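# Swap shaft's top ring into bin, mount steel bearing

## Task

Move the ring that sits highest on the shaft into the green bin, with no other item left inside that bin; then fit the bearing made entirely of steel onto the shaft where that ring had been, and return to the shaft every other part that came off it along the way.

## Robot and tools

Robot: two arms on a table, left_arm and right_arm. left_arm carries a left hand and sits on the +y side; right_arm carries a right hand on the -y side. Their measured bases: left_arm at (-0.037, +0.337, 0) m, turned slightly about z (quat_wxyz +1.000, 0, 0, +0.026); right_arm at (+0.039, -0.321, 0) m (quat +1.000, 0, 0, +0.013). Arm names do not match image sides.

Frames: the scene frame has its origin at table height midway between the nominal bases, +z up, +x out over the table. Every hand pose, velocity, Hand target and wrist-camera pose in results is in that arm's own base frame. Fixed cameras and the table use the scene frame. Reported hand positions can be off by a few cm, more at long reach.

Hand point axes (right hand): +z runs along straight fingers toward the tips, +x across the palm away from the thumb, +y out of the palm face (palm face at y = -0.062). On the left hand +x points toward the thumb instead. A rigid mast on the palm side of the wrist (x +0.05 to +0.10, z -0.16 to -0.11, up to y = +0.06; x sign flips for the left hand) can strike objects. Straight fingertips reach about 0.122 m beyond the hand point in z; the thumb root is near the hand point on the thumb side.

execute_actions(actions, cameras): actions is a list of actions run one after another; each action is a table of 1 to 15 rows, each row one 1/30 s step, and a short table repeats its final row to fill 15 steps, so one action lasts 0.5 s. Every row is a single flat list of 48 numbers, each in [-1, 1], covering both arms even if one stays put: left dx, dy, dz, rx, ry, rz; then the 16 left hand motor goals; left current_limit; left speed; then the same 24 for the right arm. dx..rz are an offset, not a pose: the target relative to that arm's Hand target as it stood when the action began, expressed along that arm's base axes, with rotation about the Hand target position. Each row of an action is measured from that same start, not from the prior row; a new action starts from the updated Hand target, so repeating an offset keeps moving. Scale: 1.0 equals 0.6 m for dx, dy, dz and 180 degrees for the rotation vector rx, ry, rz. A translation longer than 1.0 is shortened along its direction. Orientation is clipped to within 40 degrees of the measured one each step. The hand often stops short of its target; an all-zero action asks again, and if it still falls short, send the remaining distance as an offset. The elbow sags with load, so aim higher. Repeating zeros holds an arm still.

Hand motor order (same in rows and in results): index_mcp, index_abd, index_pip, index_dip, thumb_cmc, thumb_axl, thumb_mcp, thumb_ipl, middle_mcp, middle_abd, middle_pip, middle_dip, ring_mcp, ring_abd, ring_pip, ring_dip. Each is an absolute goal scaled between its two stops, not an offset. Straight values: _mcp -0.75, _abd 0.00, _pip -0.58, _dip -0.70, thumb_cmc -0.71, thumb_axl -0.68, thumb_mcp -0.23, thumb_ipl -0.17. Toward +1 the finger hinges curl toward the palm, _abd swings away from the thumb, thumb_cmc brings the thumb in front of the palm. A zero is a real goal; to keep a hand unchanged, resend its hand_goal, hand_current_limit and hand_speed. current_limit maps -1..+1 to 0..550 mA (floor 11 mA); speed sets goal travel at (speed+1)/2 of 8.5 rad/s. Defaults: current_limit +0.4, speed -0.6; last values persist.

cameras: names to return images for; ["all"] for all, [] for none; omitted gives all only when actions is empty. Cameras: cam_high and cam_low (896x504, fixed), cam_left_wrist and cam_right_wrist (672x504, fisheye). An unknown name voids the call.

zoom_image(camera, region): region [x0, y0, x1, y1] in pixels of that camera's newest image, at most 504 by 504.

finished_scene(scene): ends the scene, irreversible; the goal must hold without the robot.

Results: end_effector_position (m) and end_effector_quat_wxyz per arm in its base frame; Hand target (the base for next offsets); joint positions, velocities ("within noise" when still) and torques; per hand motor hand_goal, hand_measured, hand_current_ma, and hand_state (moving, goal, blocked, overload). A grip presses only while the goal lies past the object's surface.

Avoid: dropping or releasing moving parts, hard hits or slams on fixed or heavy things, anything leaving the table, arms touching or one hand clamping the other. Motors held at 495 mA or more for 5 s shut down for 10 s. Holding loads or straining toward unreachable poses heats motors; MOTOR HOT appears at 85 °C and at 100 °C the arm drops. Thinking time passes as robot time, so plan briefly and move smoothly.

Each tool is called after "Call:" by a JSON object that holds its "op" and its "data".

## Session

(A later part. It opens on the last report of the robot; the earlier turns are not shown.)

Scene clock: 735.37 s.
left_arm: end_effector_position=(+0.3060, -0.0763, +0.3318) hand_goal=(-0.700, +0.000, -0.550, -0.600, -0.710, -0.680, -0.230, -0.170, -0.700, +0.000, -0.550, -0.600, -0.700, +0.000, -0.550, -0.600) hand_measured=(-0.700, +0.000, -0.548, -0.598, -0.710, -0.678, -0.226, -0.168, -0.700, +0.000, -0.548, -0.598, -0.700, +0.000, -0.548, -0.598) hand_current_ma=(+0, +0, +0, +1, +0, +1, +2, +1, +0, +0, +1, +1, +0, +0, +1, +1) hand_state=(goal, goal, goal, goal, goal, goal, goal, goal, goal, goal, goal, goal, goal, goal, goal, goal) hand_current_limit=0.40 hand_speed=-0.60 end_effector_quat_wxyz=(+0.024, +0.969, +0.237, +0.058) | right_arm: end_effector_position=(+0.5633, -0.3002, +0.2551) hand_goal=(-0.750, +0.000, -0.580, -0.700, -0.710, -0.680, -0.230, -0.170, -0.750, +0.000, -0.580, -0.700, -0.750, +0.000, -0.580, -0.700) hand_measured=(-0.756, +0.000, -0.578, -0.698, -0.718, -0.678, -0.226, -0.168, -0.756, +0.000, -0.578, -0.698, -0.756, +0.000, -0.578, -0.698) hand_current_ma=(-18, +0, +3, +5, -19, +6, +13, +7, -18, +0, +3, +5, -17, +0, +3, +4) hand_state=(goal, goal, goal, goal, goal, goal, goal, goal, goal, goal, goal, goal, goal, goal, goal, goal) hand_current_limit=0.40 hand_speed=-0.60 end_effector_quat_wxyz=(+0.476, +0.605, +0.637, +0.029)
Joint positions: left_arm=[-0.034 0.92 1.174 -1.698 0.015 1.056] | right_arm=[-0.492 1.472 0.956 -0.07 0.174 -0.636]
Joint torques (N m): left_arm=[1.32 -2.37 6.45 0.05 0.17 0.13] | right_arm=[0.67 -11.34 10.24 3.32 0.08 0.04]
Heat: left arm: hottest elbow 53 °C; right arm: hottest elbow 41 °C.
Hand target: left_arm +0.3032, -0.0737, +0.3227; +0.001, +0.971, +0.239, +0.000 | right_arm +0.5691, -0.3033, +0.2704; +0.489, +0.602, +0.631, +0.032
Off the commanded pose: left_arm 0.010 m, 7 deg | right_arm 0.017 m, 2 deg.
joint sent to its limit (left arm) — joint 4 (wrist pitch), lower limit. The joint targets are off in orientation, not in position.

Call:
{"op": "execute_actions", "data": {"actions": [[[0,0,0,0,0,0,-0.7,0,-0.55,-0.6,-0.71,-0.68,-0.23,-0.17,-0.7,0,-0.55,-0.6,-0.7,0,-0.55,-0.6,0.4,-0.6,-0.07,0.105,0.025,0.1167,-0.0976,-0.0928,-0.75,0,-0.58,-0.7,-0.71,-0.68,-0.23,-0.17,-0.75,0,-0.58,-0.7,-0.75,0,-0.58,-0.7,0.4,-0.6]],[[0,0,0,0,0,0,-0.7,0,-0.55,-0.6,-0.71,-0.68,-0.23,-0.17,-0.7,0,-0.55,-0.6,-0.7,0,-0.55,-0.6,0.4,-0.6,-0.07,0.105,0.025,0.1167,-0.0976,-0.0928,-0.75,0,-0.58,-0.7,-0.71,-0.68,-0.23,-0.17,-0.75,0,-0.58,-0.7,-0.75,0,-0.58,-0.7,0.4,-0.6]],[[0,0,0,0,0,0,-0.7,0,-0.55,-0.6,-0.71,-0.68,-0.23,-0.17,-0.7,0,-0.55,-0.6,-0.7,0,-0.55,-0.6,0.4,-0.6,-0.07,0.105,0.025,0.1167,-0.0976,-0.0928,-0.75,0,-0.58,-0.7,-0.71,-0.68,-0.23,-0.17,-0.75,0,-0.58,-0.7,-0.75,0,-0.58,-0.7,0.4,-0.6]],[[0,0,0,0,0,0,-0.7,0,-0.55,-0.6,-0.71,-0.68,-0.23,-0.17,-0.7,0,-0.55,-0.6,-0.7,0,-0.55,-0.6,0.4,-0.6,-0.07,0.105,0.025,0.1167,-0.0976,-0.0928,-0.75,0,-0.58,-0.7,-0.71,-0.68,-0.23,-0.17,-0.75,0,-0.58,-0.7,-0.75,0,-0.58,-0.7,0.4,-0.6]]]}}

Scene clock: 783.53 s.
left_arm: end_effector_position=(+0.3058, -0.0763, +0.3318) hand_goal=(-0.700, +0.000, -0.550, -0.600, -0.710, -0.680, -0.230, -0.170, -0.700, +0.000, -0.550, -0.600, -0.700, +0.000, -0.550, -0.600) hand_measured=(-0.700, +0.000, -0.548, -0.598, -0.710, -0.678, -0.226, -0.168, -0.700, +0.000, -0.548, -0.598, -0.700, +0.000, -0.548, -0.598) hand_current_ma=(+0, +0, +0, +1, +0, +1, +2, +1, +0, +0, +1, +1, +0, +0, +1, +1) hand_state=(goal, goal, goal, goal, goal, goal, goal, goal, goal, goal, goal, goal, goal, goal, goal, goal) hand_current_limit=0.40 hand_speed=-0.60 end_effector_quat_wxyz=(+0.024, +0.970, +0.236, +0.059) | right_arm: end_effector_position=(+0.3922, -0.0525, +0.3149) hand_goal=(-0.750, +0.000, -0.580, -0.700, -0.710, -0.680, -0.230, -0.170, -0.750, +0.000, -0.580, -0.700, -0.750, +0.000, -0.580, -0.700) hand_measured=(-0.754, +0.000, -0.580, -0.698, -0.714, -0.678, -0.226, -0.168, -0.754, +0.000, -0.580, -0.698, -0.754, +0.000, -0.580, -0.698) hand_current_ma=(-10, -1, +1, +5, -11, +6, +13, +7, -9, -1, +0, +5, -9, -1, +0, +4) hand_state=(goal, goal, goal, goal, goal, goal, goal, goal, goal, goal, goal, goal, goal, goal, goal, goal) hand_current_limit=0.40 hand_speed=-0.60 end_effector_quat_wxyz=(+0.199, +0.833, -0.236, +0.460)
Joint positions: left_arm=[-0.033 0.92 1.174 -1.698 0.015 1.059] | right_arm=[0.309 1.127 1.031 -0.716 0.813 2.092]
Joint torques (N m): left_arm=[1.26 -2.2 6.5 0.03 0.13 0.13] | right_arm=[0.21 -6.01 12.51 1.87 0.45 0.11]
Heat: left arm: hottest elbow 44 °C; right arm: hottest elbow 42 °C.
Hand target: left_arm +0.3032, -0.0737, +0.3227; +0.001, +0.971, +0.239, +0.000 | right_arm +0.4011, -0.0512, +0.3304; +0.185, +0.830, -0.267, +0.454
Off the commanded pose: left_arm 0.010 m, 7 deg | right_arm 0.018 m, 4 deg.
joint sent to its limit (left arm) — joint 4 (wrist pitch), lower limit. The joint targets are off in orientation, not in position.
joint sent to its limit (right arm) — joint 6 (wrist roll), upper limit. The joint targets are off in orientation, not in position.

Call:
{"op": "execute_actions", "data": {"actions": [[[0,0,0,0,0,0,-0.7,0,-0.55,-0.6,-0.71,-0.68,-0.23,-0.17,-0.7,0,-0.55,-0.6,-0.7,0,-0.55,-0.6,0.4,-0.6,0,0,0,0.142,0.0642,0.1073,-0.75,0,-0.58,-0.7,-0.71,-0.68,-0.23,-0.17,-0.75,0,-0.58,-0.7,-0.75,0,-0.58,-0.7,0.4,-0.6]],[[0,0,0,0,0,0,-0.7,0,-0.55,-0.6,-0.71,-0.68,-0.23,-0.17,-0.7,0,-0.55,-0.6,-0.7,0,-0.55,-0.6,0.4,-0.6,0,0,0,0.142,0.0642,0.1073,-0.75,0,-0.58,-0.7,-0.71,-0.68,-0.23,-0.17,-0.75,0,-0.58,-0.7,-0.75,0,-0.58,-0.7,0.4,-0.6]],[[0,0,0,0,0,0,-0.7,0,-0.55,-0.6,-0.71,-0.68,-0.23,-0.17,-0.7,0,-0.55,-0.6,-0.7,0,-0.55,-0.6,0.4,-0.6,0,0,0,0.142,0.0642,0.1073,-0.75,0,-0.58,-0.7,-0.71,-0.68,-0.23,-0.17,-0.75,0,-0.58,-0.7,-0.75,0,-0.58,-0.7,0.4,-0.6]]], "cameras": ["cam_high","cam_right_wrist","cam_low"]}}

Scene clock: 795.43 s.
left_arm: end_effector_position=(+0.3058, -0.0763, +0.3318) hand_goal=(-0.700, +0.000, -0.550, -0.600, -0.710, -0.680, -0.230, -0.170, -0.700, +0.000, -0.550, -0.600, -0.700, +0.000, -0.550, -0.600) hand_measured=(-0.700, +0.000, -0.548, -0.598, -0.710, -0.678, -0.226, -0.168, -0.700, +0.000, -0.548, -0.598, -0.700, +0.000, -0.548, -0.598) hand_current_ma=(+0, +0, +0, +1, +0, +1, +2, +1, +0, +0, +1, +1, +0, +0, +1, +1) hand_state=(goal, goal, goal, goal, goal, goal, goal, goal, goal, goal, goal, goal, goal, goal, goal, goal) hand_current_limit=0.40 hand_speed=-0.60 end_effector_quat_wxyz=(+0.024, +0.970, +0.236, +0.059) | right_arm: end_effector_position=(+0.3952, -0.0501, +0.3163) hand_goal=(-0.750, +0.000, -0.580, -0.700, -0.710, -0.680, -0.230, -0.170, -0.750, +0.000, -0.580, -0.700, -0.750, +0.000, -0.580, -0.700) hand_measured=(-0.740, -0.002, -0.578, -0.698, -0.704, -0.678, -0.226, -0.168, -0.740, -0.002, -0.578, -0.698, -0.740, -0.002, -0.578, -0.698) hand_current_ma=(+27, -2, +4, +5, +15, +6, +13, +7, +26, -2, +3, +5, +26, -3, +3, +4) hand_state=(goal, goal, goal, goal, goal, goal, goal, goal, goal, goal, goal, goal, goal, goal, goal, goal) hand_current_limit=0.40 hand_speed=-0.60 end_effector_quat_wxyz=(-0.449, +0.880, -0.112, +0.111)
Joint positions: left_arm=[-0.033 0.92 1.174 -1.698 0.015 1.059] | right_arm=[-0.36 1.386 1.506 -1.677 -0.961 1.473]
Joint torques (N m): left_arm=[1.26 -2.26 6.49 0.03 0.13 0.13] | right_arm=[1.2 -9.41 10.7 0.35 -0.85 -0.02]
Heat: left arm: hottest elbow 43 °C; right arm: hottest elbow 42 °C.
Hand target: left_arm +0.3032, -0.0737, +0.3227; +0.001, +0.971, +0.239, +0.000 | right_arm +0.4011, -0.0513, +0.3303; -0.498, +0.867, -0.018, -0.009
Off the commanded pose: left_arm 0.010 m, 7 deg | right_arm 0.015 m, 18 deg.
joint sent to its limit (left arm) — joint 4 (wrist pitch), lower limit. The joint targets are off in orientation, not in position.
joint sent to its limit (right arm) — joint 4 (wrist pitch), lower limit. The joint targets are off in orientation, not in position.
camera_calibration:
cam_right_wrist: T_world_to_cam=[[-0.800984, -0.151766, -0.57913, 0.521348], [-0.570287, -0.100979, 0.815215, -0.0823985], [-0.182202, 0.983245, -0.00566732, 0.248128], [0, 0, 0, 1]] pos_world=[0.41581, -0.173168, 0.370507]
Images, in order (width x height): cam_high 896x504, cam_low 896x504, cam_right_wrist 672x504.

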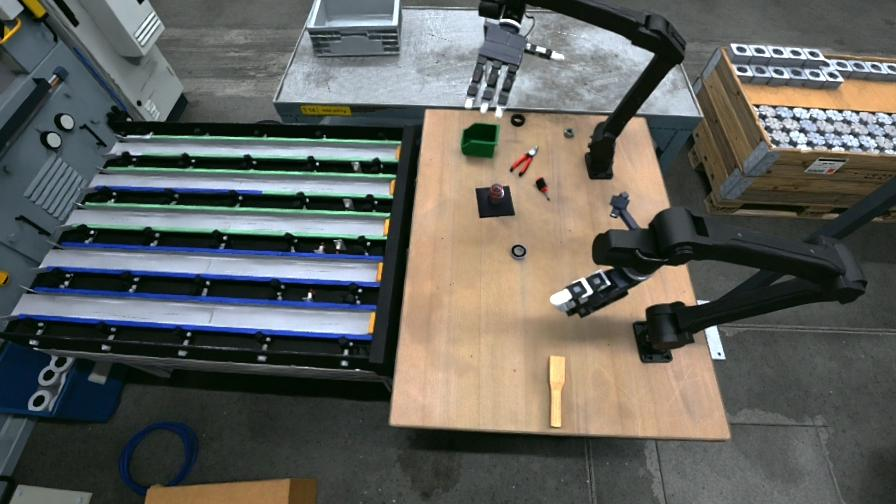

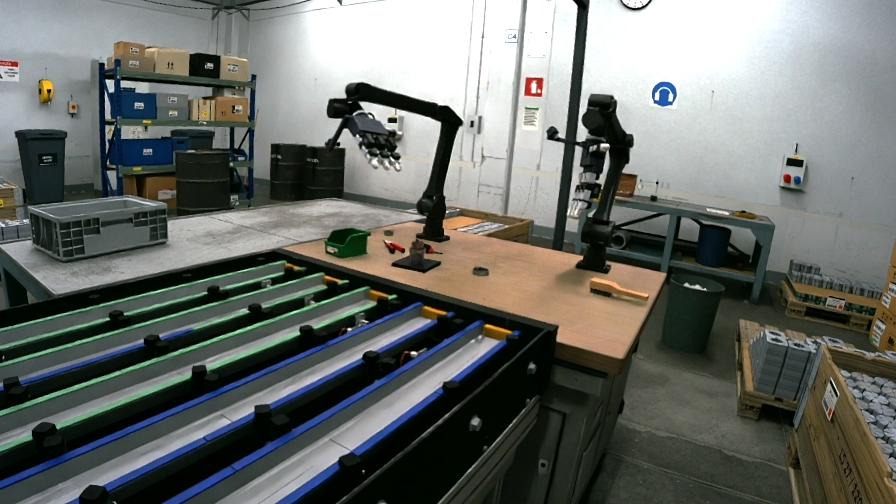

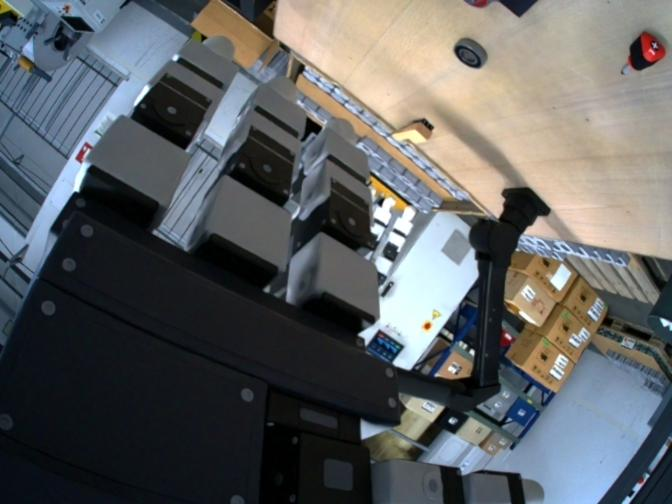

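Call:
{"op": "execute_actions", "data": {"actions": [[[0,0,0,0,0,0,-0.7,0,-0.55,-0.6,-0.71,-0.68,-0.23,-0.17,-0.7,0,-0.55,-0.6,-0.7,0,-0.55,-0.6,0.4,-0.6,-0.033,0.225,-0.06,0,0,0,-0.685,0,0.59,-0.55,0.67,-0.68,-0.28,0.157,-0.685,0,0.59,-0.55,-0.97,0,-0.58,-0.7,0.4,-0.4]],[[0,0,0,0,0,0,-0.7,0,-0.55,-0.6,-0.71,-0.68,-0.23,-0.17,-0.7,0,-0.55,-0.6,-0.7,0,-0.55,-0.6,0.4,-0.6,-0.033,0.225,-0.1,0,0,0,-0.685,0,0.59,-0.55,0.67,-0.68,-0.28,0.157,-0.685,0,0.59,-0.55,-0.97,0,-0.58,-0.7,0.4,-0.4]],[[0,0,0,0,0,0,-0.7,0,-0.55,-0.6,-0.71,-0.68,-0.23,-0.17,-0.7,0,-0.55,-0.6,-0.7,0,-0.55,-0.6,0.4,-0.6,0,0,-0.05,0,0,0,-0.685,0,0.59,-0.55,0.67,-0.68,-0.28,0.157,-0.685,0,0.59,-0.55,-0.97,0,-0.58,-0.7,0.4,-0.4]]], "cameras": ["cam_high","cam_right_wrist","cam_low"]}}

Scene clock: 853.97 s.
left_arm: end_effector_position=(+0.3058, -0.0763, +0.3318) hand_goal=(-0.700, +0.000, -0.550, -0.600, -0.710, -0.680, -0.230, -0.170, -0.700, +0.000, -0.550, -0.600, -0.700, +0.000, -0.550, -0.600) hand_measured=(-0.700, +0.000, -0.548, -0.598, -0.710, -0.678, -0.226, -0.168, -0.700, +0.000, -0.548, -0.598, -0.700, +0.000, -0.548, -0.598) hand_current_ma=(+0, +0, +0, +1, +0, +1, +2, +1, +0, +0, +1, +1, +0, +0, +1, +1) hand_state=(goal, goal, goal, goal, goal, goal, goal, goal, goal, goal, goal, goal, goal, goal, goal, goal) hand_current_limit=0.40 hand_speed=-0.60 end_effector_quat_wxyz=(+0.024, +0.970, +0.236, +0.059) | right_arm: end_effector_position=(+0.3621, +0.2138, +0.1995) hand_goal=(-0.686, +0.000, +0.590, -0.550, +0.670, -0.680, -0.280, +0.156, -0.686, +0.000, +0.590, -0.550, -0.970, +0.000, -0.580, -0.700) hand_measured=(-0.680, -0.002, +0.586, -0.552, +0.668, -0.678, -0.278, +0.154, -0.680, -0.002, +0.586, -0.552, -0.952, -0.002, -0.578, -0.698) hand_current_ma=(+18, -2, -9, -6, -6, +6, +6, -4, +17, -2, -8, -6, +55, -2, +3, +4) hand_state=(goal, goal, goal, goal, goal, goal, goal, goal, goal, goal, goal, goal, goal, goal, goal, goal) hand_current_limit=0.40 hand_speed=-0.40 end_effector_quat_wxyz=(-0.497, +0.868, -0.016, -0.018)
Joint positions: left_arm=[-0.033 0.92 1.174 -1.698 0.015 1.059] | right_arm=[0.268 1.349 1.119 -0.941 -0.989 2.092]
Joint torques (N m): left_arm=[1.26 -2.14 6.5 0.05 0.13 0.13] | right_arm=[1.67 -10.11 8.44 2.21 -0.7 0.16]
Heat: left arm: hottest elbow 41 °C; right arm: hottest elbow 41 °C.
Hand target: left_arm +0.3032, -0.0737, +0.3227; +0.001, +0.971, +0.239, +0.000 | right_arm +0.3615, +0.2187, +0.2044; -0.498, +0.867, -0.018, -0.009
Off the commanded pose: left_arm 0.010 m, 7 deg | right_arm 0.007 m, 1 deg.
joint sent to its limit (left arm) — joint 4 (wrist pitch), lower limit. The joint targets are off in orientation, not in position.
joint sent to its limit (right arm) — joint 6 (wrist roll), upper limit. The joint targets still meet the commanded pose.
camera_calibration:
cam_right_wrist: T_world_to_cam=[[-0.797867, -0.333682, -0.50206, 0.489576], [-0.398887, -0.332215, 0.854706, 0.000219529], [-0.451992, 0.882207, 0.131962, 0.07376], [0, 0, 0, 1]] pos_world=[0.424043, 0.0983641, 0.235875]
Images, in order (width x height): cam_high 896x504, cam_low 896x504, cam_right_wrist 672x504.

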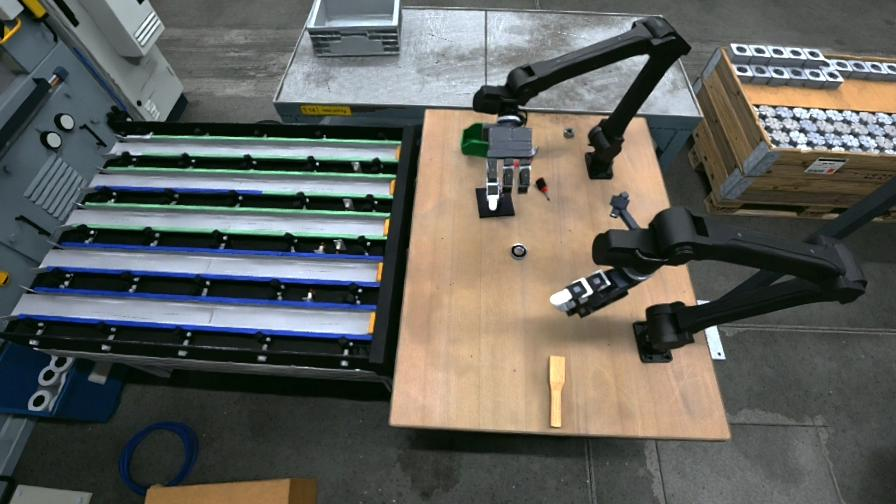

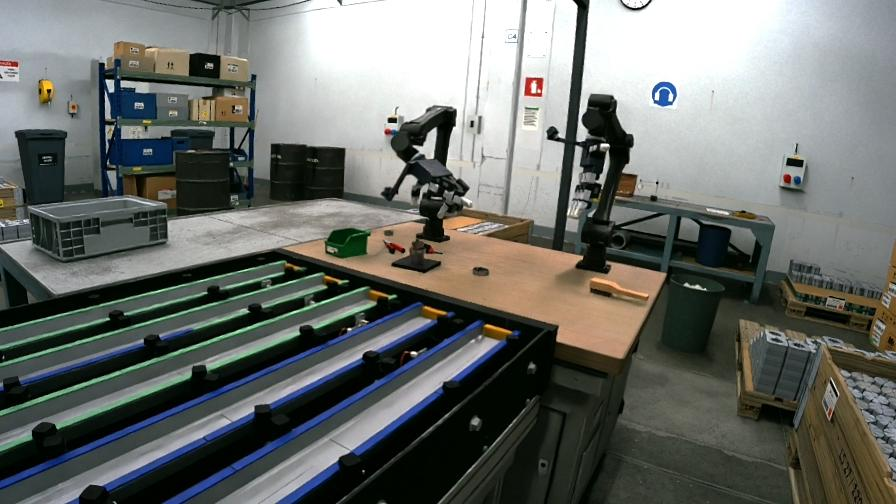

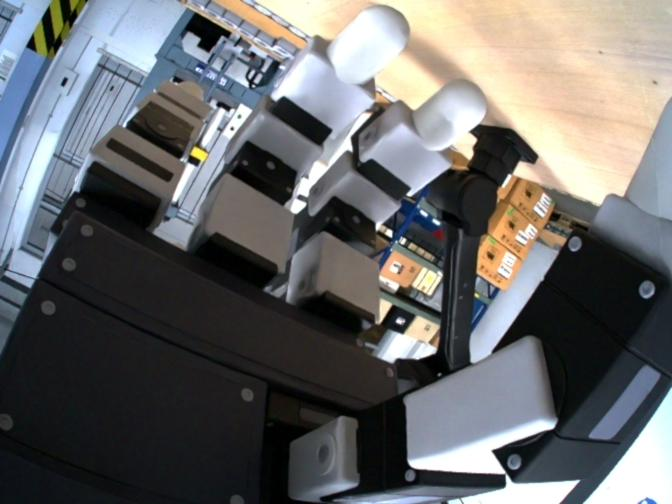

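Call:
{"op": "zoom_image", "data": {"camera": "cam_high", "region": [455, 105, 575, 225]}}

Call:
{"op": "zoom_image", "data": {"camera": "cam_low", "region": [370, 160, 490, 290]}}

Scaled by 4.200.

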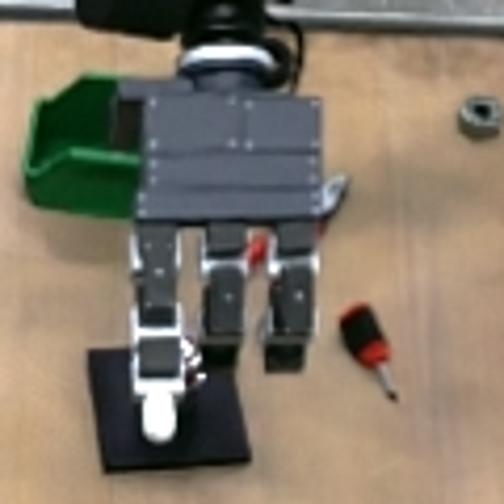

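Scaled by 3.877.

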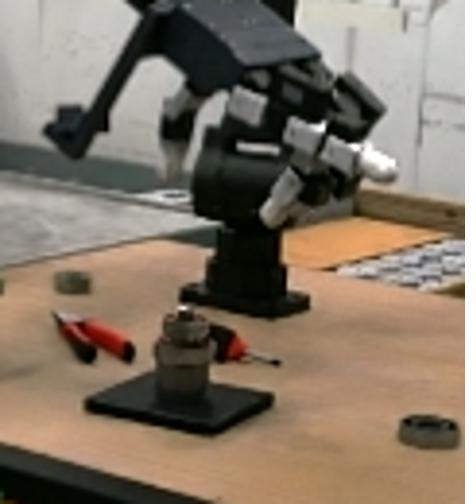

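Call:
{"op": "execute_actions", "data": {"actions": [[[0,0,0,0,0,0,-0.7,0,-0.55,-0.6,-0.71,-0.68,-0.23,-0.17,-0.7,0,-0.55,-0.6,-0.7,0,-0.55,-0.6,0.4,-0.6,0.06,-0.01,-0.05,0,0,0,-0.685,0,0.59,-0.55,0.67,-0.68,-0.28,0.157,-0.685,0,0.59,-0.55,-0.97,0,-0.58,-0.7,0.4,-0.4]],[[0,0,0,0,0,0,-0.7,0,-0.55,-0.6,-0.71,-0.68,-0.23,-0.17,-0.7,0,-0.55,-0.6,-0.7,0,-0.55,-0.6,0.4,-0.6,0,0,-0.05,0,0,0,-0.685,0,0.59,-0.55,0.67,-0.68,-0.28,0.157,-0.685,0,0.59,-0.55,-0.97,0,-0.58,-0.7,0.4,-0.4]]], "cameras": ["cam_high","cam_right_wrist","cam_low"]}}

Call:
{"op": "zoom_image", "data": {"camera": "cam_high", "region": [455, 125, 555, 225]}}

Call:
{"op": "zoom_image", "data": {"camera": "cam_low", "region": [380, 180, 480, 280]}}

Scene clock: 928.93 s.
left_arm: end_effector_position=(+0.3058, -0.0763, +0.3318) hand_goal=(-0.700, +0.000, -0.550, -0.600, -0.710, -0.680, -0.230, -0.170, -0.700, +0.000, -0.550, -0.600, -0.700, +0.000, -0.550, -0.600) hand_measured=(-0.700, +0.000, -0.548, -0.598, -0.710, -0.678, -0.226, -0.168, -0.700, +0.000, -0.548, -0.598, -0.700, +0.000, -0.548, -0.598) hand_current_ma=(+0, +0, +0, +1, +0, +1, +2, +1, +0, +0, +1, +1, +0, +0, +1, +1) hand_state=(goal, goal, goal, goal, goal, goal, goal, goal, goal, goal, goal, goal, goal, goal, goal, goal) hand_current_limit=0.40 hand_speed=-0.60 end_effector_quat_wxyz=(+0.024, +0.970, +0.236, +0.059) | right_arm: end_effector_position=(+0.3898, +0.2165, +0.1481) hand_goal=(-0.686, +0.000, +0.590, -0.550, +0.670, -0.680, -0.280, +0.156, -0.686, +0.000, +0.590, -0.550, -0.970, +0.000, -0.580, -0.700) hand_measured=(-0.680, -0.002, +0.586, -0.552, +0.668, -0.678, -0.278, +0.154, -0.680, -0.002, +0.586, -0.552, -0.952, -0.002, -0.578, -0.698) hand_current_ma=(+18, -2, -9, -6, -5, +6, +6, -4, +17, -2, -8, -6, +55, -2, +3, +4) hand_state=(goal, goal, goal, goal, goal, goal, goal, goal, goal, goal, goal, goal, goal, goal, goal, goal) hand_current_limit=0.40 hand_speed=-0.40 end_effector_quat_wxyz=(-0.497, +0.867, -0.018, -0.016)
Joint positions: left_arm=[-0.033 0.92 1.174 -1.698 0.015 1.059] | right_arm=[0.257 1.461 1.091 -0.808 -0.992 2.084]
Joint torques (N m): left_arm=[1.2 -2.2 6.5 0.05 0.13 0.13] | right_arm=[-0.5 -9.58 8.17 2.19 -0.91 -0.05]
Heat: left arm: hottest elbow 41 °C; right arm: hottest elbow 39 °C.
Hand target: left_arm +0.3032, -0.0737, +0.3227; +0.001, +0.971, +0.239, +0.000 | right_arm +0.3975, +0.2127, +0.1444; -0.499, +0.867, -0.018, -0.009
Off the commanded pose: left_arm 0.010 m, 7 deg | right_arm 0.009 m, 1 deg.
joint sent to its limit (left arm) — joint 4 (wrist pitch), lower limit. The joint targets are off in orientation, not in position.
camera_calibration:
cam_right_wrist: T_world_to_cam=[[-0.799643, -0.328493, -0.502657, 0.486467], [-0.401399, -0.330164, 0.854325, 0.056683], [-0.446599, 0.88492, 0.132156, 0.0879691], [0, 0, 0, 1]] pos_world=[0.451039, 0.10067, 0.184475]
Images, in order (width x height): cam_high 896x504, cam_low 896x504, cam_right_wrist 672x504.

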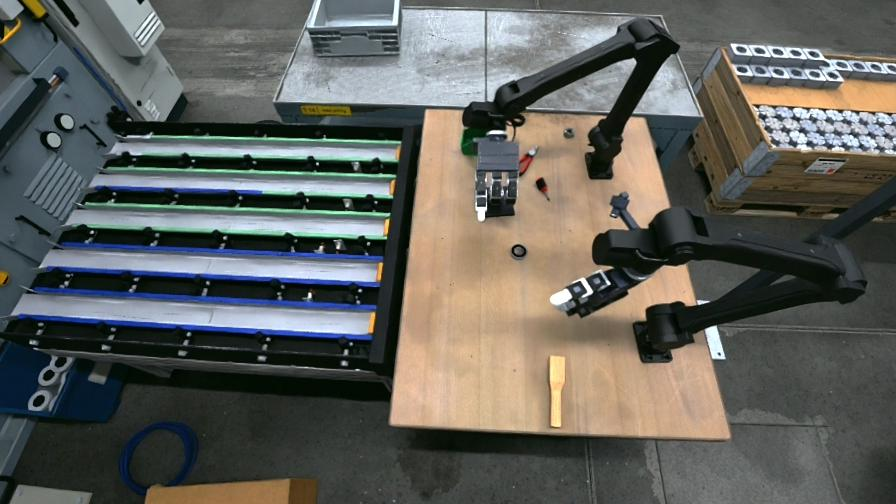

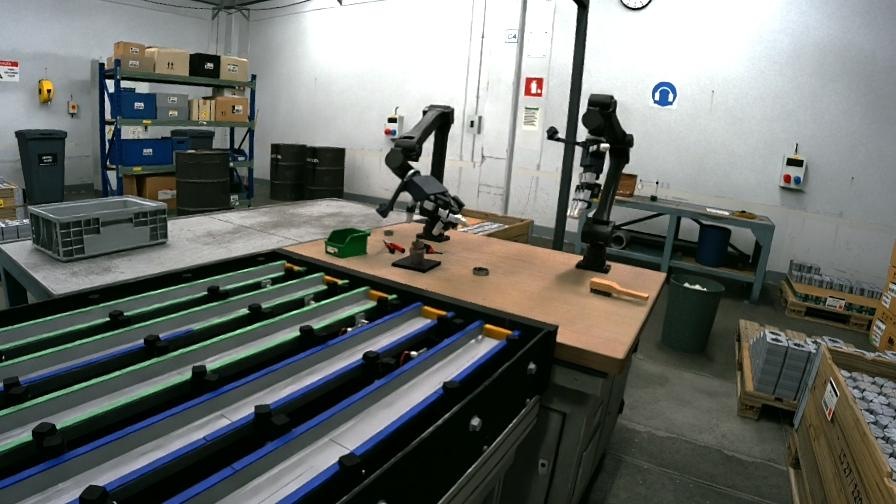

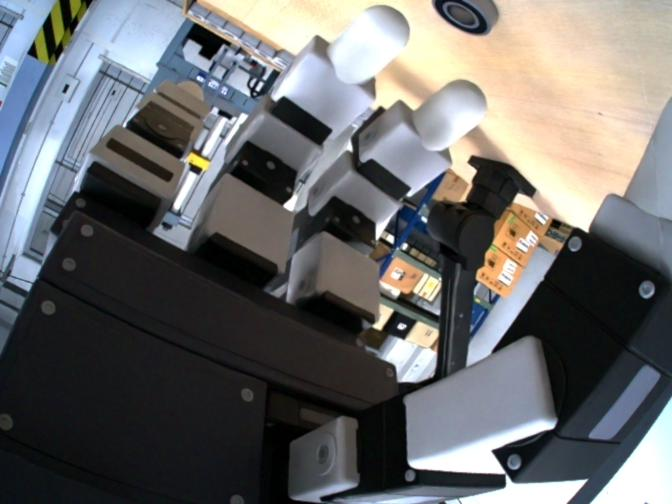

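Scaled by 5.040.

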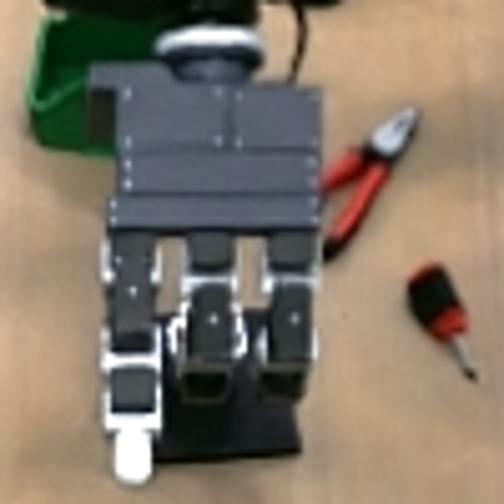

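Scaled by 5.040.

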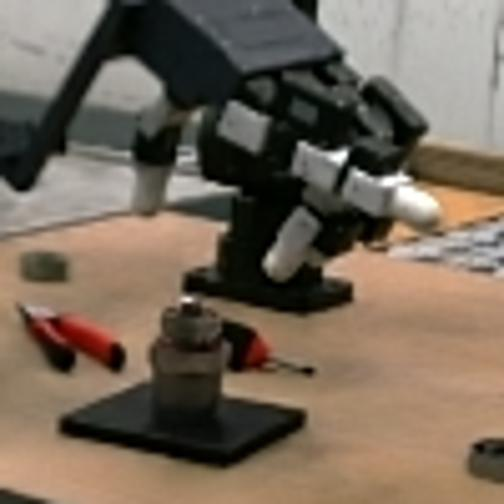

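Call:
{"op": "execute_actions", "data": {"actions": [[[0,0,0,0,0,0,-0.7,0,-0.55,-0.6,-0.71,-0.68,-0.23,-0.17,-0.7,0,-0.55,-0.6,-0.7,0,-0.55,-0.6,0.4,-0.6,0.012,-0.015,-0.045,0,0,0,-0.685,0,0.59,-0.55,0.67,-0.68,-0.28,0.157,-0.685,0,0.59,-0.55,-0.97,0,-0.58,-0.7,0.4,-0.4]],[[0,0,0,0,0,0,-0.7,0,-0.55,-0.6,-0.71,-0.68,-0.23,-0.17,-0.7,0,-0.55,-0.6,-0.7,0,-0.55,-0.6,0.4,-0.6,0,0,0,0,0,0,-0.685,0,0.59,-0.55,0.67,-0.68,-0.28,0.157,-0.685,0,0.59,-0.55,-0.97,0,-0.58,-0.7,0.4,-0.4]]], "cameras": ["cam_high","cam_right_wrist","cam_low"]}}

Call:
{"op": "zoom_image", "data": {"camera": "cam_right_wrist", "region": [320, 0, 672, 250]}}

Call:
{"op": "zoom_image", "data": {"camera": "cam_low", "region": [380, 180, 480, 280]}}

Scene clock: 983.50 s.
left_arm: end_effector_position=(+0.3058, -0.0763, +0.3318) hand_goal=(-0.700, +0.000, -0.550, -0.600, -0.710, -0.680, -0.230, -0.170, -0.700, +0.000, -0.550, -0.600, -0.700, +0.000, -0.550, -0.600) hand_measured=(-0.700, +0.000, -0.548, -0.598, -0.710, -0.678, -0.226, -0.168, -0.700, +0.000, -0.548, -0.598, -0.700, +0.000, -0.548, -0.598) hand_current_ma=(+0, +0, +0, +1, +0, +1, +2, +1, +0, +0, +1, +1, +0, +0, +1, +1) hand_state=(goal, goal, goal, goal, goal, goal, goal, goal, goal, goal, goal, goal, goal, goal, goal, goal) hand_current_limit=0.40 hand_speed=-0.60 end_effector_quat_wxyz=(+0.024, +0.970, +0.236, +0.059) | right_arm: end_effector_position=(+0.3964, +0.2069, +0.1189) hand_goal=(-0.686, +0.000, +0.590, -0.550, +0.670, -0.680, -0.280, +0.156, -0.686, +0.000, +0.590, -0.550, -0.970, +0.000, -0.580, -0.700) hand_measured=(-0.680, -0.002, +0.586, -0.552, +0.668, -0.678, -0.278, +0.154, -0.680, -0.002, +0.586, -0.552, -0.952, -0.002, -0.578, -0.698) hand_current_ma=(+18, -2, -9, -6, -5, +6, +6, -4, +17, -2, -8, -6, +55, -2, +3, +4) hand_state=(goal, goal, goal, goal, goal, goal, goal, goal, goal, goal, goal, goal, goal, goal, goal, goal) hand_current_limit=0.40 hand_speed=-0.40 end_effector_quat_wxyz=(-0.496, +0.868, -0.021, -0.018)
Joint positions: left_arm=[-0.033 0.92 1.174 -1.698 0.015 1.059] | right_arm=[0.232 1.51 1.066 -0.772 -0.999 2.046]
Joint torques (N m): left_arm=[1.32 -2.2 6.49 0.02 0.13 0.12] | right_arm=[-0.44 -10.23 8.12 2.11 -0.97 -0.08]
Heat: left arm: hottest elbow 41 °C; right arm: hottest elbow 39 °C.
Hand target: left_arm +0.3032, -0.0737, +0.3227; +0.001, +0.971, +0.239, +0.000 | right_arm +0.4047, +0.2038, +0.1174; -0.498, +0.867, -0.018, -0.009
Off the commanded pose: left_arm 0.010 m, 7 deg | right_arm 0.009 m, 1 deg.
joint sent to its limit (left arm) — joint 4 (wrist pitch), lower limit. The joint targets are off in orientation, not in position.
camera_calibration:
cam_right_wrist: T_world_to_cam=[[-0.804418, -0.327361, -0.495728, 0.474678], [-0.395922, -0.3267, 0.858203, 0.0776498], [-0.442897, 0.886624, 0.133194, 0.101269], [0, 0, 0, 1]] pos_world=[0.457434, 0.0909723, 0.155184]
Images, in order (width x height): cam_high 896x504, cam_low 896x504, cam_right_wrist 672x504.

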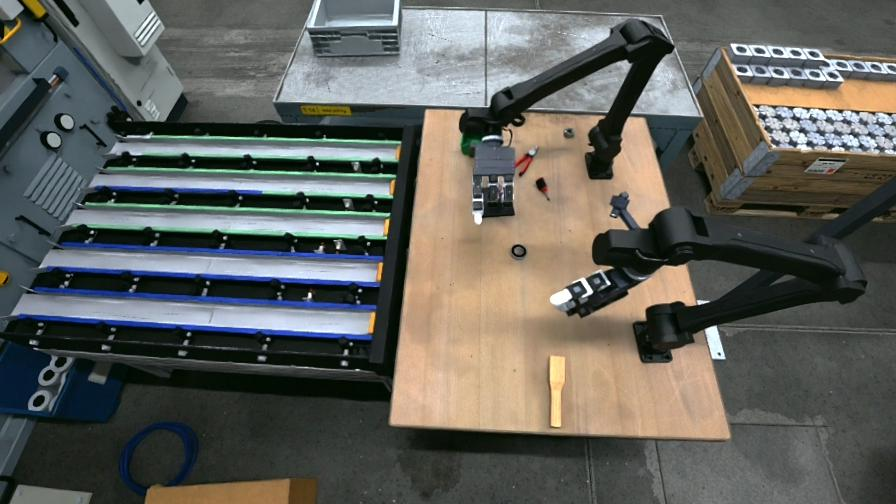

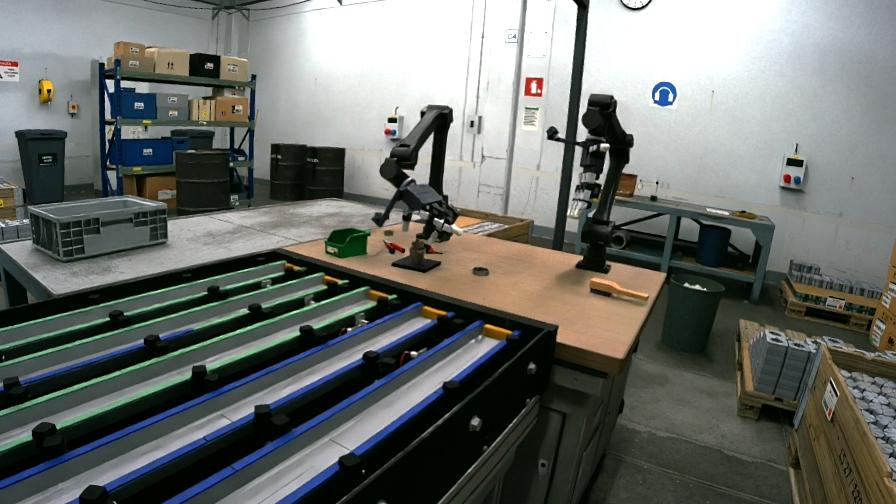

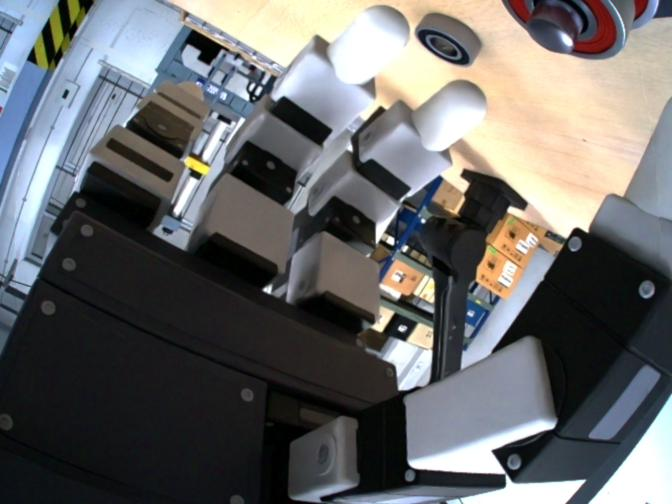

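Scaled by 1.432 from the camera's 672x504 image, which has a finer 960x720 frame.

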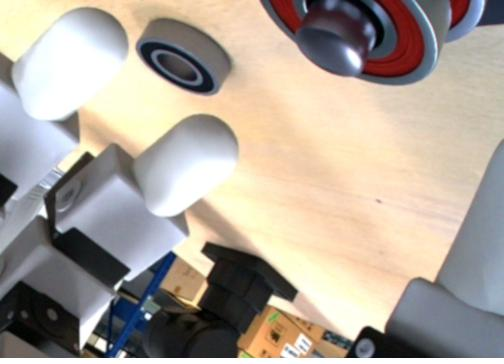

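Scaled by 5.040.

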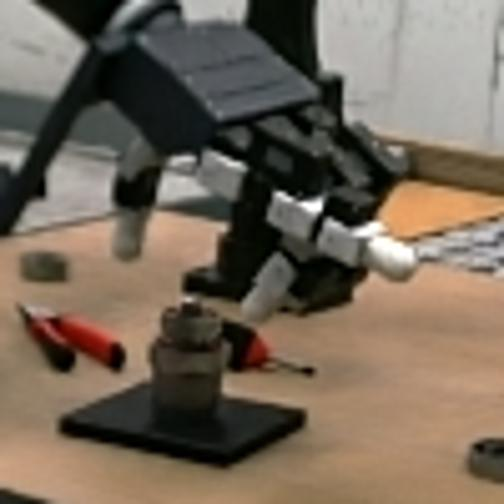

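Call:
{"op": "zoom_image", "data": {"camera": "cam_right_wrist", "region": [480, 0, 672, 140]}}

Scaled by 2.625 from the camera's 672x504 image, which has a finer 960x720 frame.

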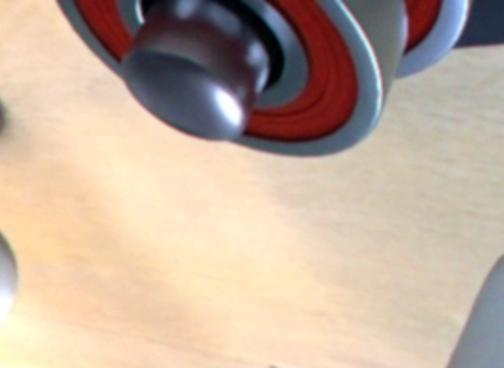

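Call:
{"op": "execute_actions", "data": {"actions": [[[0,0,0,0,0,0,-0.7,0,-0.55,-0.6,-0.71,-0.68,-0.23,-0.17,-0.7,0,-0.55,-0.6,-0.7,0,-0.55,-0.6,0.4,-0.6,0,0,-0.04,0,-0.017,0,-0.685,0,0.59,-0.55,0.67,-0.68,-0.28,0.157,-0.685,0,0.59,-0.55,-0.97,0,-0.58,-0.7,0.4,-0.4]],[[0,0,0,0,0,0,-0.7,0,-0.55,-0.6,-0.71,-0.68,-0.23,-0.17,-0.7,0,-0.55,-0.6,-0.7,0,-0.55,-0.6,0.4,-0.6,0,0,0,0,0,0,-0.685,0,0.59,-0.55,0.67,-0.68,-0.28,0.157,-0.685,0,0.59,-0.55,-0.97,0,-0.58,-0.7,0.4,-0.4]]], "cameras": ["cam_right_wrist","cam_low"]}}

Call:
{"op": "zoom_image", "data": {"camera": "cam_right_wrist", "region": [320, 0, 672, 250]}}

Call:
{"op": "zoom_image", "data": {"camera": "cam_low", "region": [380, 180, 480, 280]}}

Scene clock: 1048.40 s.
left_arm: end_effector_position=(+0.3058, -0.0763, +0.3318) hand_goal=(-0.700, +0.000, -0.550, -0.600, -0.710, -0.680, -0.230, -0.170, -0.700, +0.000, -0.550, -0.600, -0.700, +0.000, -0.550, -0.600) hand_measured=(-0.700, +0.000, -0.548, -0.598, -0.710, -0.678, -0.226, -0.168, -0.700, +0.000, -0.548, -0.598, -0.700, +0.000, -0.548, -0.598) hand_current_ma=(+0, +0, +0, +1, +0, +1, +2, +1, +0, +0, +1, +1, +0, +0, +1, +1) hand_state=(goal, goal, goal, goal, goal, goal, goal, goal, goal, goal, goal, goal, goal, goal, goal, goal) hand_current_limit=0.40 hand_speed=-0.60 end_effector_quat_wxyz=(+0.024, +0.970, +0.236, +0.059) | right_arm: end_effector_position=(+0.3990, +0.2065, +0.0977) hand_goal=(-0.686, +0.000, +0.590, -0.550, +0.670, -0.680, -0.280, +0.156, -0.686, +0.000, +0.590, -0.550, -0.970, +0.000, -0.580, -0.700) hand_measured=(-0.680, -0.002, +0.586, -0.552, +0.668, -0.678, -0.278, +0.154, -0.680, -0.002, +0.586, -0.552, -0.952, -0.002, -0.578, -0.698) hand_current_ma=(+18, -2, -9, -6, -4, +6, +6, -4, +17, -2, -8, -6, +55, -2, +3, +4) hand_state=(goal, goal, goal, goal, goal, goal, goal, goal, goal, goal, goal, goal, goal, goal, goal, goal) hand_current_limit=0.40 hand_speed=-0.40 end_effector_quat_wxyz=(-0.500, +0.866, -0.005, +0.008)
Joint positions: left_arm=[-0.033 0.92 1.174 -1.698 0.015 1.059] | right_arm=[0.232 1.51 1.001 -0.65 -0.993 2.04]
Joint torques (N m): left_arm=[1.32 -2.26 6.49 0.05 0.13 0.13] | right_arm=[-0.03 -9.82 7.65 2.24 -0.71 -0.03]
Heat: left arm: hottest elbow 41 °C; right arm: hottest elbow 40 °C.
Hand target: left_arm +0.3032, -0.0737, +0.3227; +0.001, +0.971, +0.239, +0.000 | right_arm +0.4047, +0.2038, +0.0934; -0.499, +0.867, -0.004, +0.015
Off the commanded pose: left_arm 0.010 m, 7 deg | right_arm 0.008 m, 1 deg.
joint sent to its limit (left arm) — joint 4 (wrist pitch), lower limit. The joint targets are off in orientation, not in position.
camera_calibration:
cam_right_wrist: T_world_to_cam=[[-0.771501, -0.323894, -0.547612, 0.4574], [-0.448345, -0.333915, 0.829149, 0.121979], [-0.451412, 0.885208, 0.112399, 0.111393], [0, 0, 0, 1]] pos_world=[0.457857, 0.0902742, 0.136818]
Images, in order (width x height): cam_low 896x504, cam_right_wrist 672x504.

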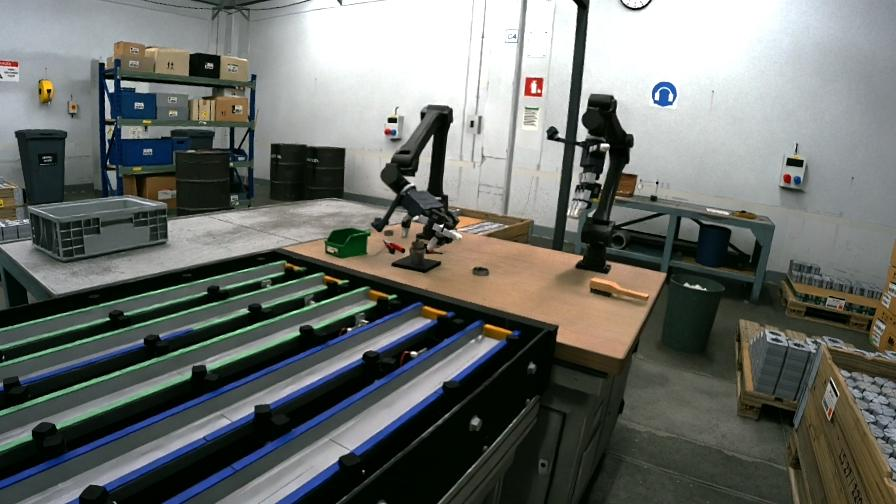

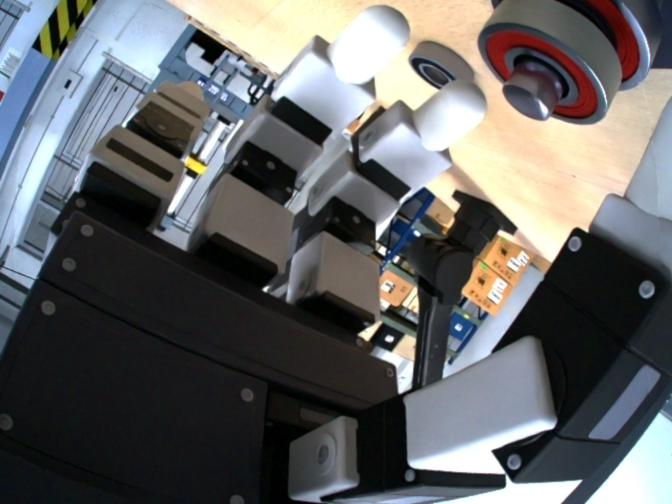

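Scaled by 1.432 from the camera's 672x504 image, which has a finer 960x720 frame.

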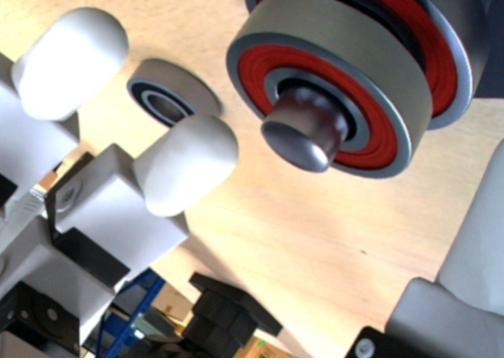

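Scaled by 5.040.

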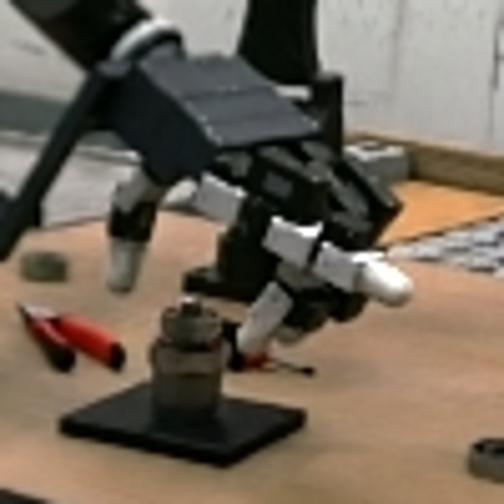

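Call:
{"op": "zoom_image", "data": {"camera": "cam_low", "region": [395, 225, 445, 275]}}

Call:
{"op": "zoom_image", "data": {"camera": "cam_right_wrist", "region": [460, 0, 672, 140]}}

Scaled by 10.080.

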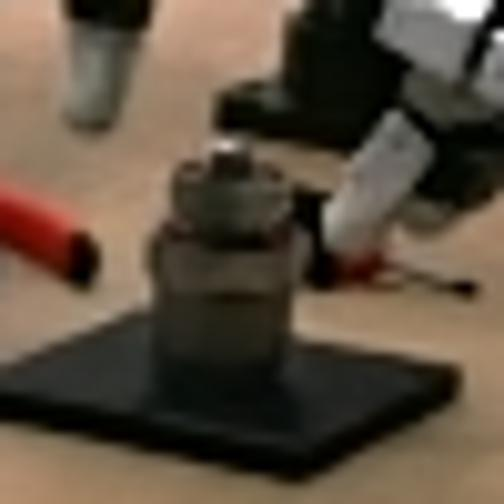

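Scaled by 2.377 from the camera's 672x504 image, which has a finer 960x720 frame.

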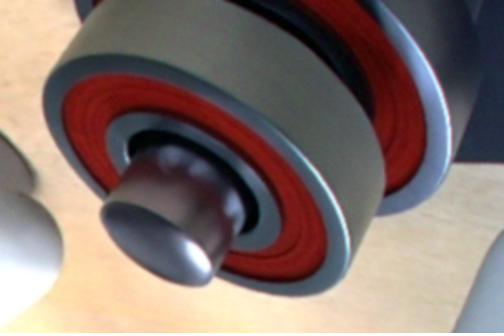

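Call:
{"op": "execute_actions", "data": {"actions": [[[0,0,0,0,0,0,-0.7,0,-0.55,-0.6,-0.71,-0.68,-0.23,-0.17,-0.7,0,-0.55,-0.6,-0.7,0,-0.55,-0.6,0.4,-0.6,0,0,-0.017,0,0,0,-0.507,0,0.65,-0.55,0.67,-0.68,-0.169,0.157,-0.507,0,0.65,-0.55,-0.97,0,-0.58,-0.7,0.4,-0.6]],[[0,0,0,0,0,0,-0.7,0,-0.55,-0.6,-0.71,-0.68,-0.23,-0.17,-0.7,0,-0.55,-0.6,-0.7,0,-0.55,-0.6,0.4,-0.6,0,0,0,0,0,0,-0.507,0,0.65,-0.55,0.67,-0.68,-0.169,0.157,-0.507,0,0.65,-0.55,-0.97,0,-0.58,-0.7,0.4,-0.6]]], "cameras": ["cam_right_wrist","cam_low","cam_high"]}}

Call:
{"op": "zoom_image", "data": {"camera": "cam_right_wrist", "region": [320, 0, 672, 250]}}

Call:
{"op": "zoom_image", "data": {"camera": "cam_low", "region": [395, 215, 455, 275]}}

Call:
{"op": "zoom_image", "data": {"camera": "cam_high", "region": [455, 145, 535, 225]}}

Scene clock: 1168.50 s.
left_arm: end_effector_position=(+0.3058, -0.0763, +0.3318) hand_goal=(-0.700, +0.000, -0.550, -0.600, -0.710, -0.680, -0.230, -0.170, -0.700, +0.000, -0.550, -0.600, -0.700, +0.000, -0.550, -0.600) hand_measured=(-0.700, +0.000, -0.548, -0.598, -0.710, -0.678, -0.226, -0.168, -0.700, +0.000, -0.548, -0.598, -0.700, +0.000, -0.548, -0.598) hand_current_ma=(+0, +0, +0, +1, +0, +1, +2, +1, +0, +0, +1, +1, +0, +0, +1, +1) hand_state=(goal, goal, goal, goal, goal, goal, goal, goal, goal, goal, goal, goal, goal, goal, goal, goal) hand_current_limit=0.40 hand_speed=-0.60 end_effector_quat_wxyz=(+0.024, +0.970, +0.236, +0.059) | right_arm: end_effector_position=(+0.3992, +0.2065, +0.0883) hand_goal=(-0.508, +0.000, +0.650, -0.550, +0.670, -0.680, -0.170, +0.156, -0.508, +0.000, +0.650, -0.550, -0.970, +0.000, -0.580, -0.700) hand_measured=(-0.506, -0.002, +0.644, -0.552, +0.668, -0.678, -0.170, +0.154, -0.506, -0.002, +0.644, -0.552, -0.952, -0.002, -0.578, -0.698) hand_current_ma=(+4, -2, -14, -6, -4, +6, -2, -4, +4, -2, -13, -6, +55, -2, +3, +4) hand_state=(goal, goal, goal, goal, goal, goal, goal, goal, goal, goal, goal, goal, goal, goal, goal, goal) hand_current_limit=0.40 hand_speed=-0.60 end_effector_quat_wxyz=(-0.500, +0.866, -0.005, +0.009)
Joint positions: left_arm=[-0.033 0.92 1.174 -1.698 0.015 1.059] | right_arm=[0.232 1.523 0.986 -0.621 -0.993 2.04]
Joint torques (N m): left_arm=[1.2 -2.2 6.48 0.03 0.13 0.13] | right_arm=[0.03 -9.7 7.56 2.25 -0.72 -0.03]
Heat: left arm: hottest elbow 41 °C; right arm: hottest elbow 38 °C.
Hand target: left_arm +0.3032, -0.0737, +0.3227; +0.001, +0.971, +0.239, +0.000 | right_arm +0.4046, +0.2038, +0.0831; -0.499, +0.867, -0.004, +0.014
Off the commanded pose: left_arm 0.010 m, 7 deg | right_arm 0.008 m, 1 deg.
joint sent to its limit (left arm) — joint 4 (wrist pitch), lower limit. The joint targets are off in orientation, not in position.
camera_calibration:
cam_right_wrist: T_world_to_cam=[[-0.770491, -0.323779, -0.549101, 0.4521], [-0.449958, -0.33392, 0.828272, 0.130588], [-0.451533, 0.885248, 0.111596, 0.112637], [0, 0, 0, 1]] pos_world=[0.457958, 0.0902744, 0.127516]
Images, in order (width x height): cam_high 896x504, cam_low 896x504, cam_right_wrist 672x504.

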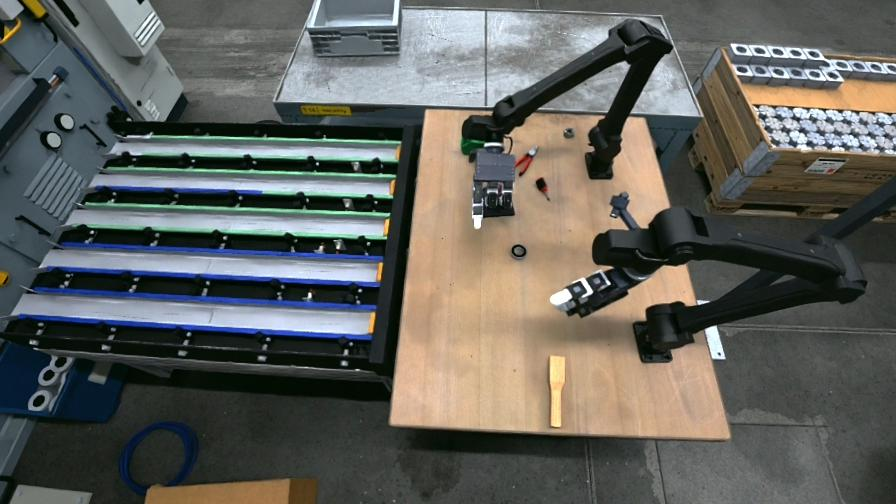

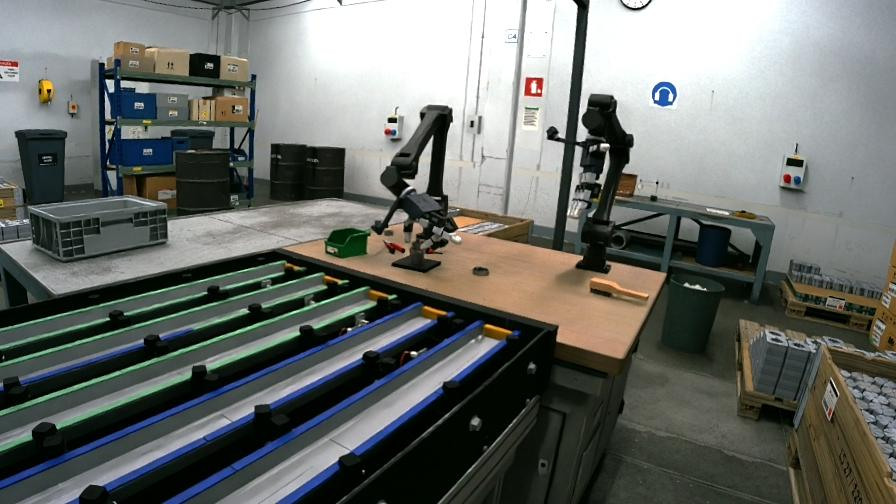

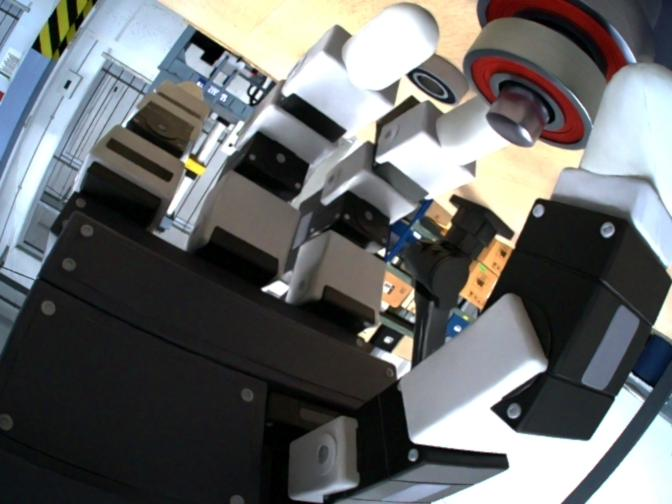

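Scaled by 1.432 from the camera's 672x504 image, which has a finer 960x720 frame.

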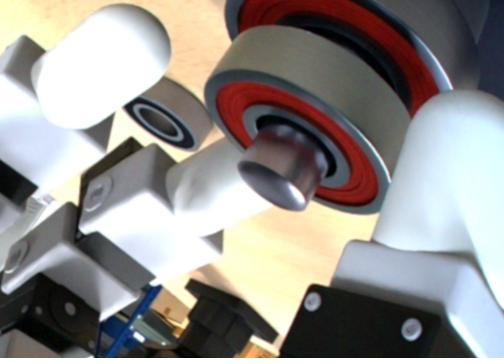

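Scaled by 8.400.

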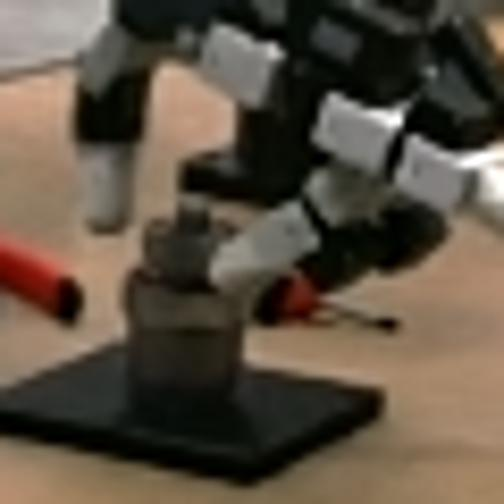

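Scaled by 6.300.

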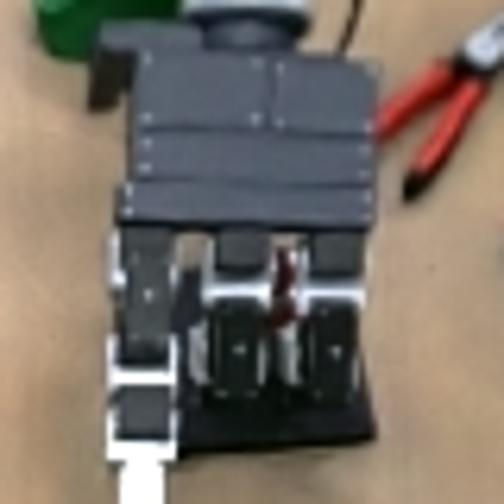

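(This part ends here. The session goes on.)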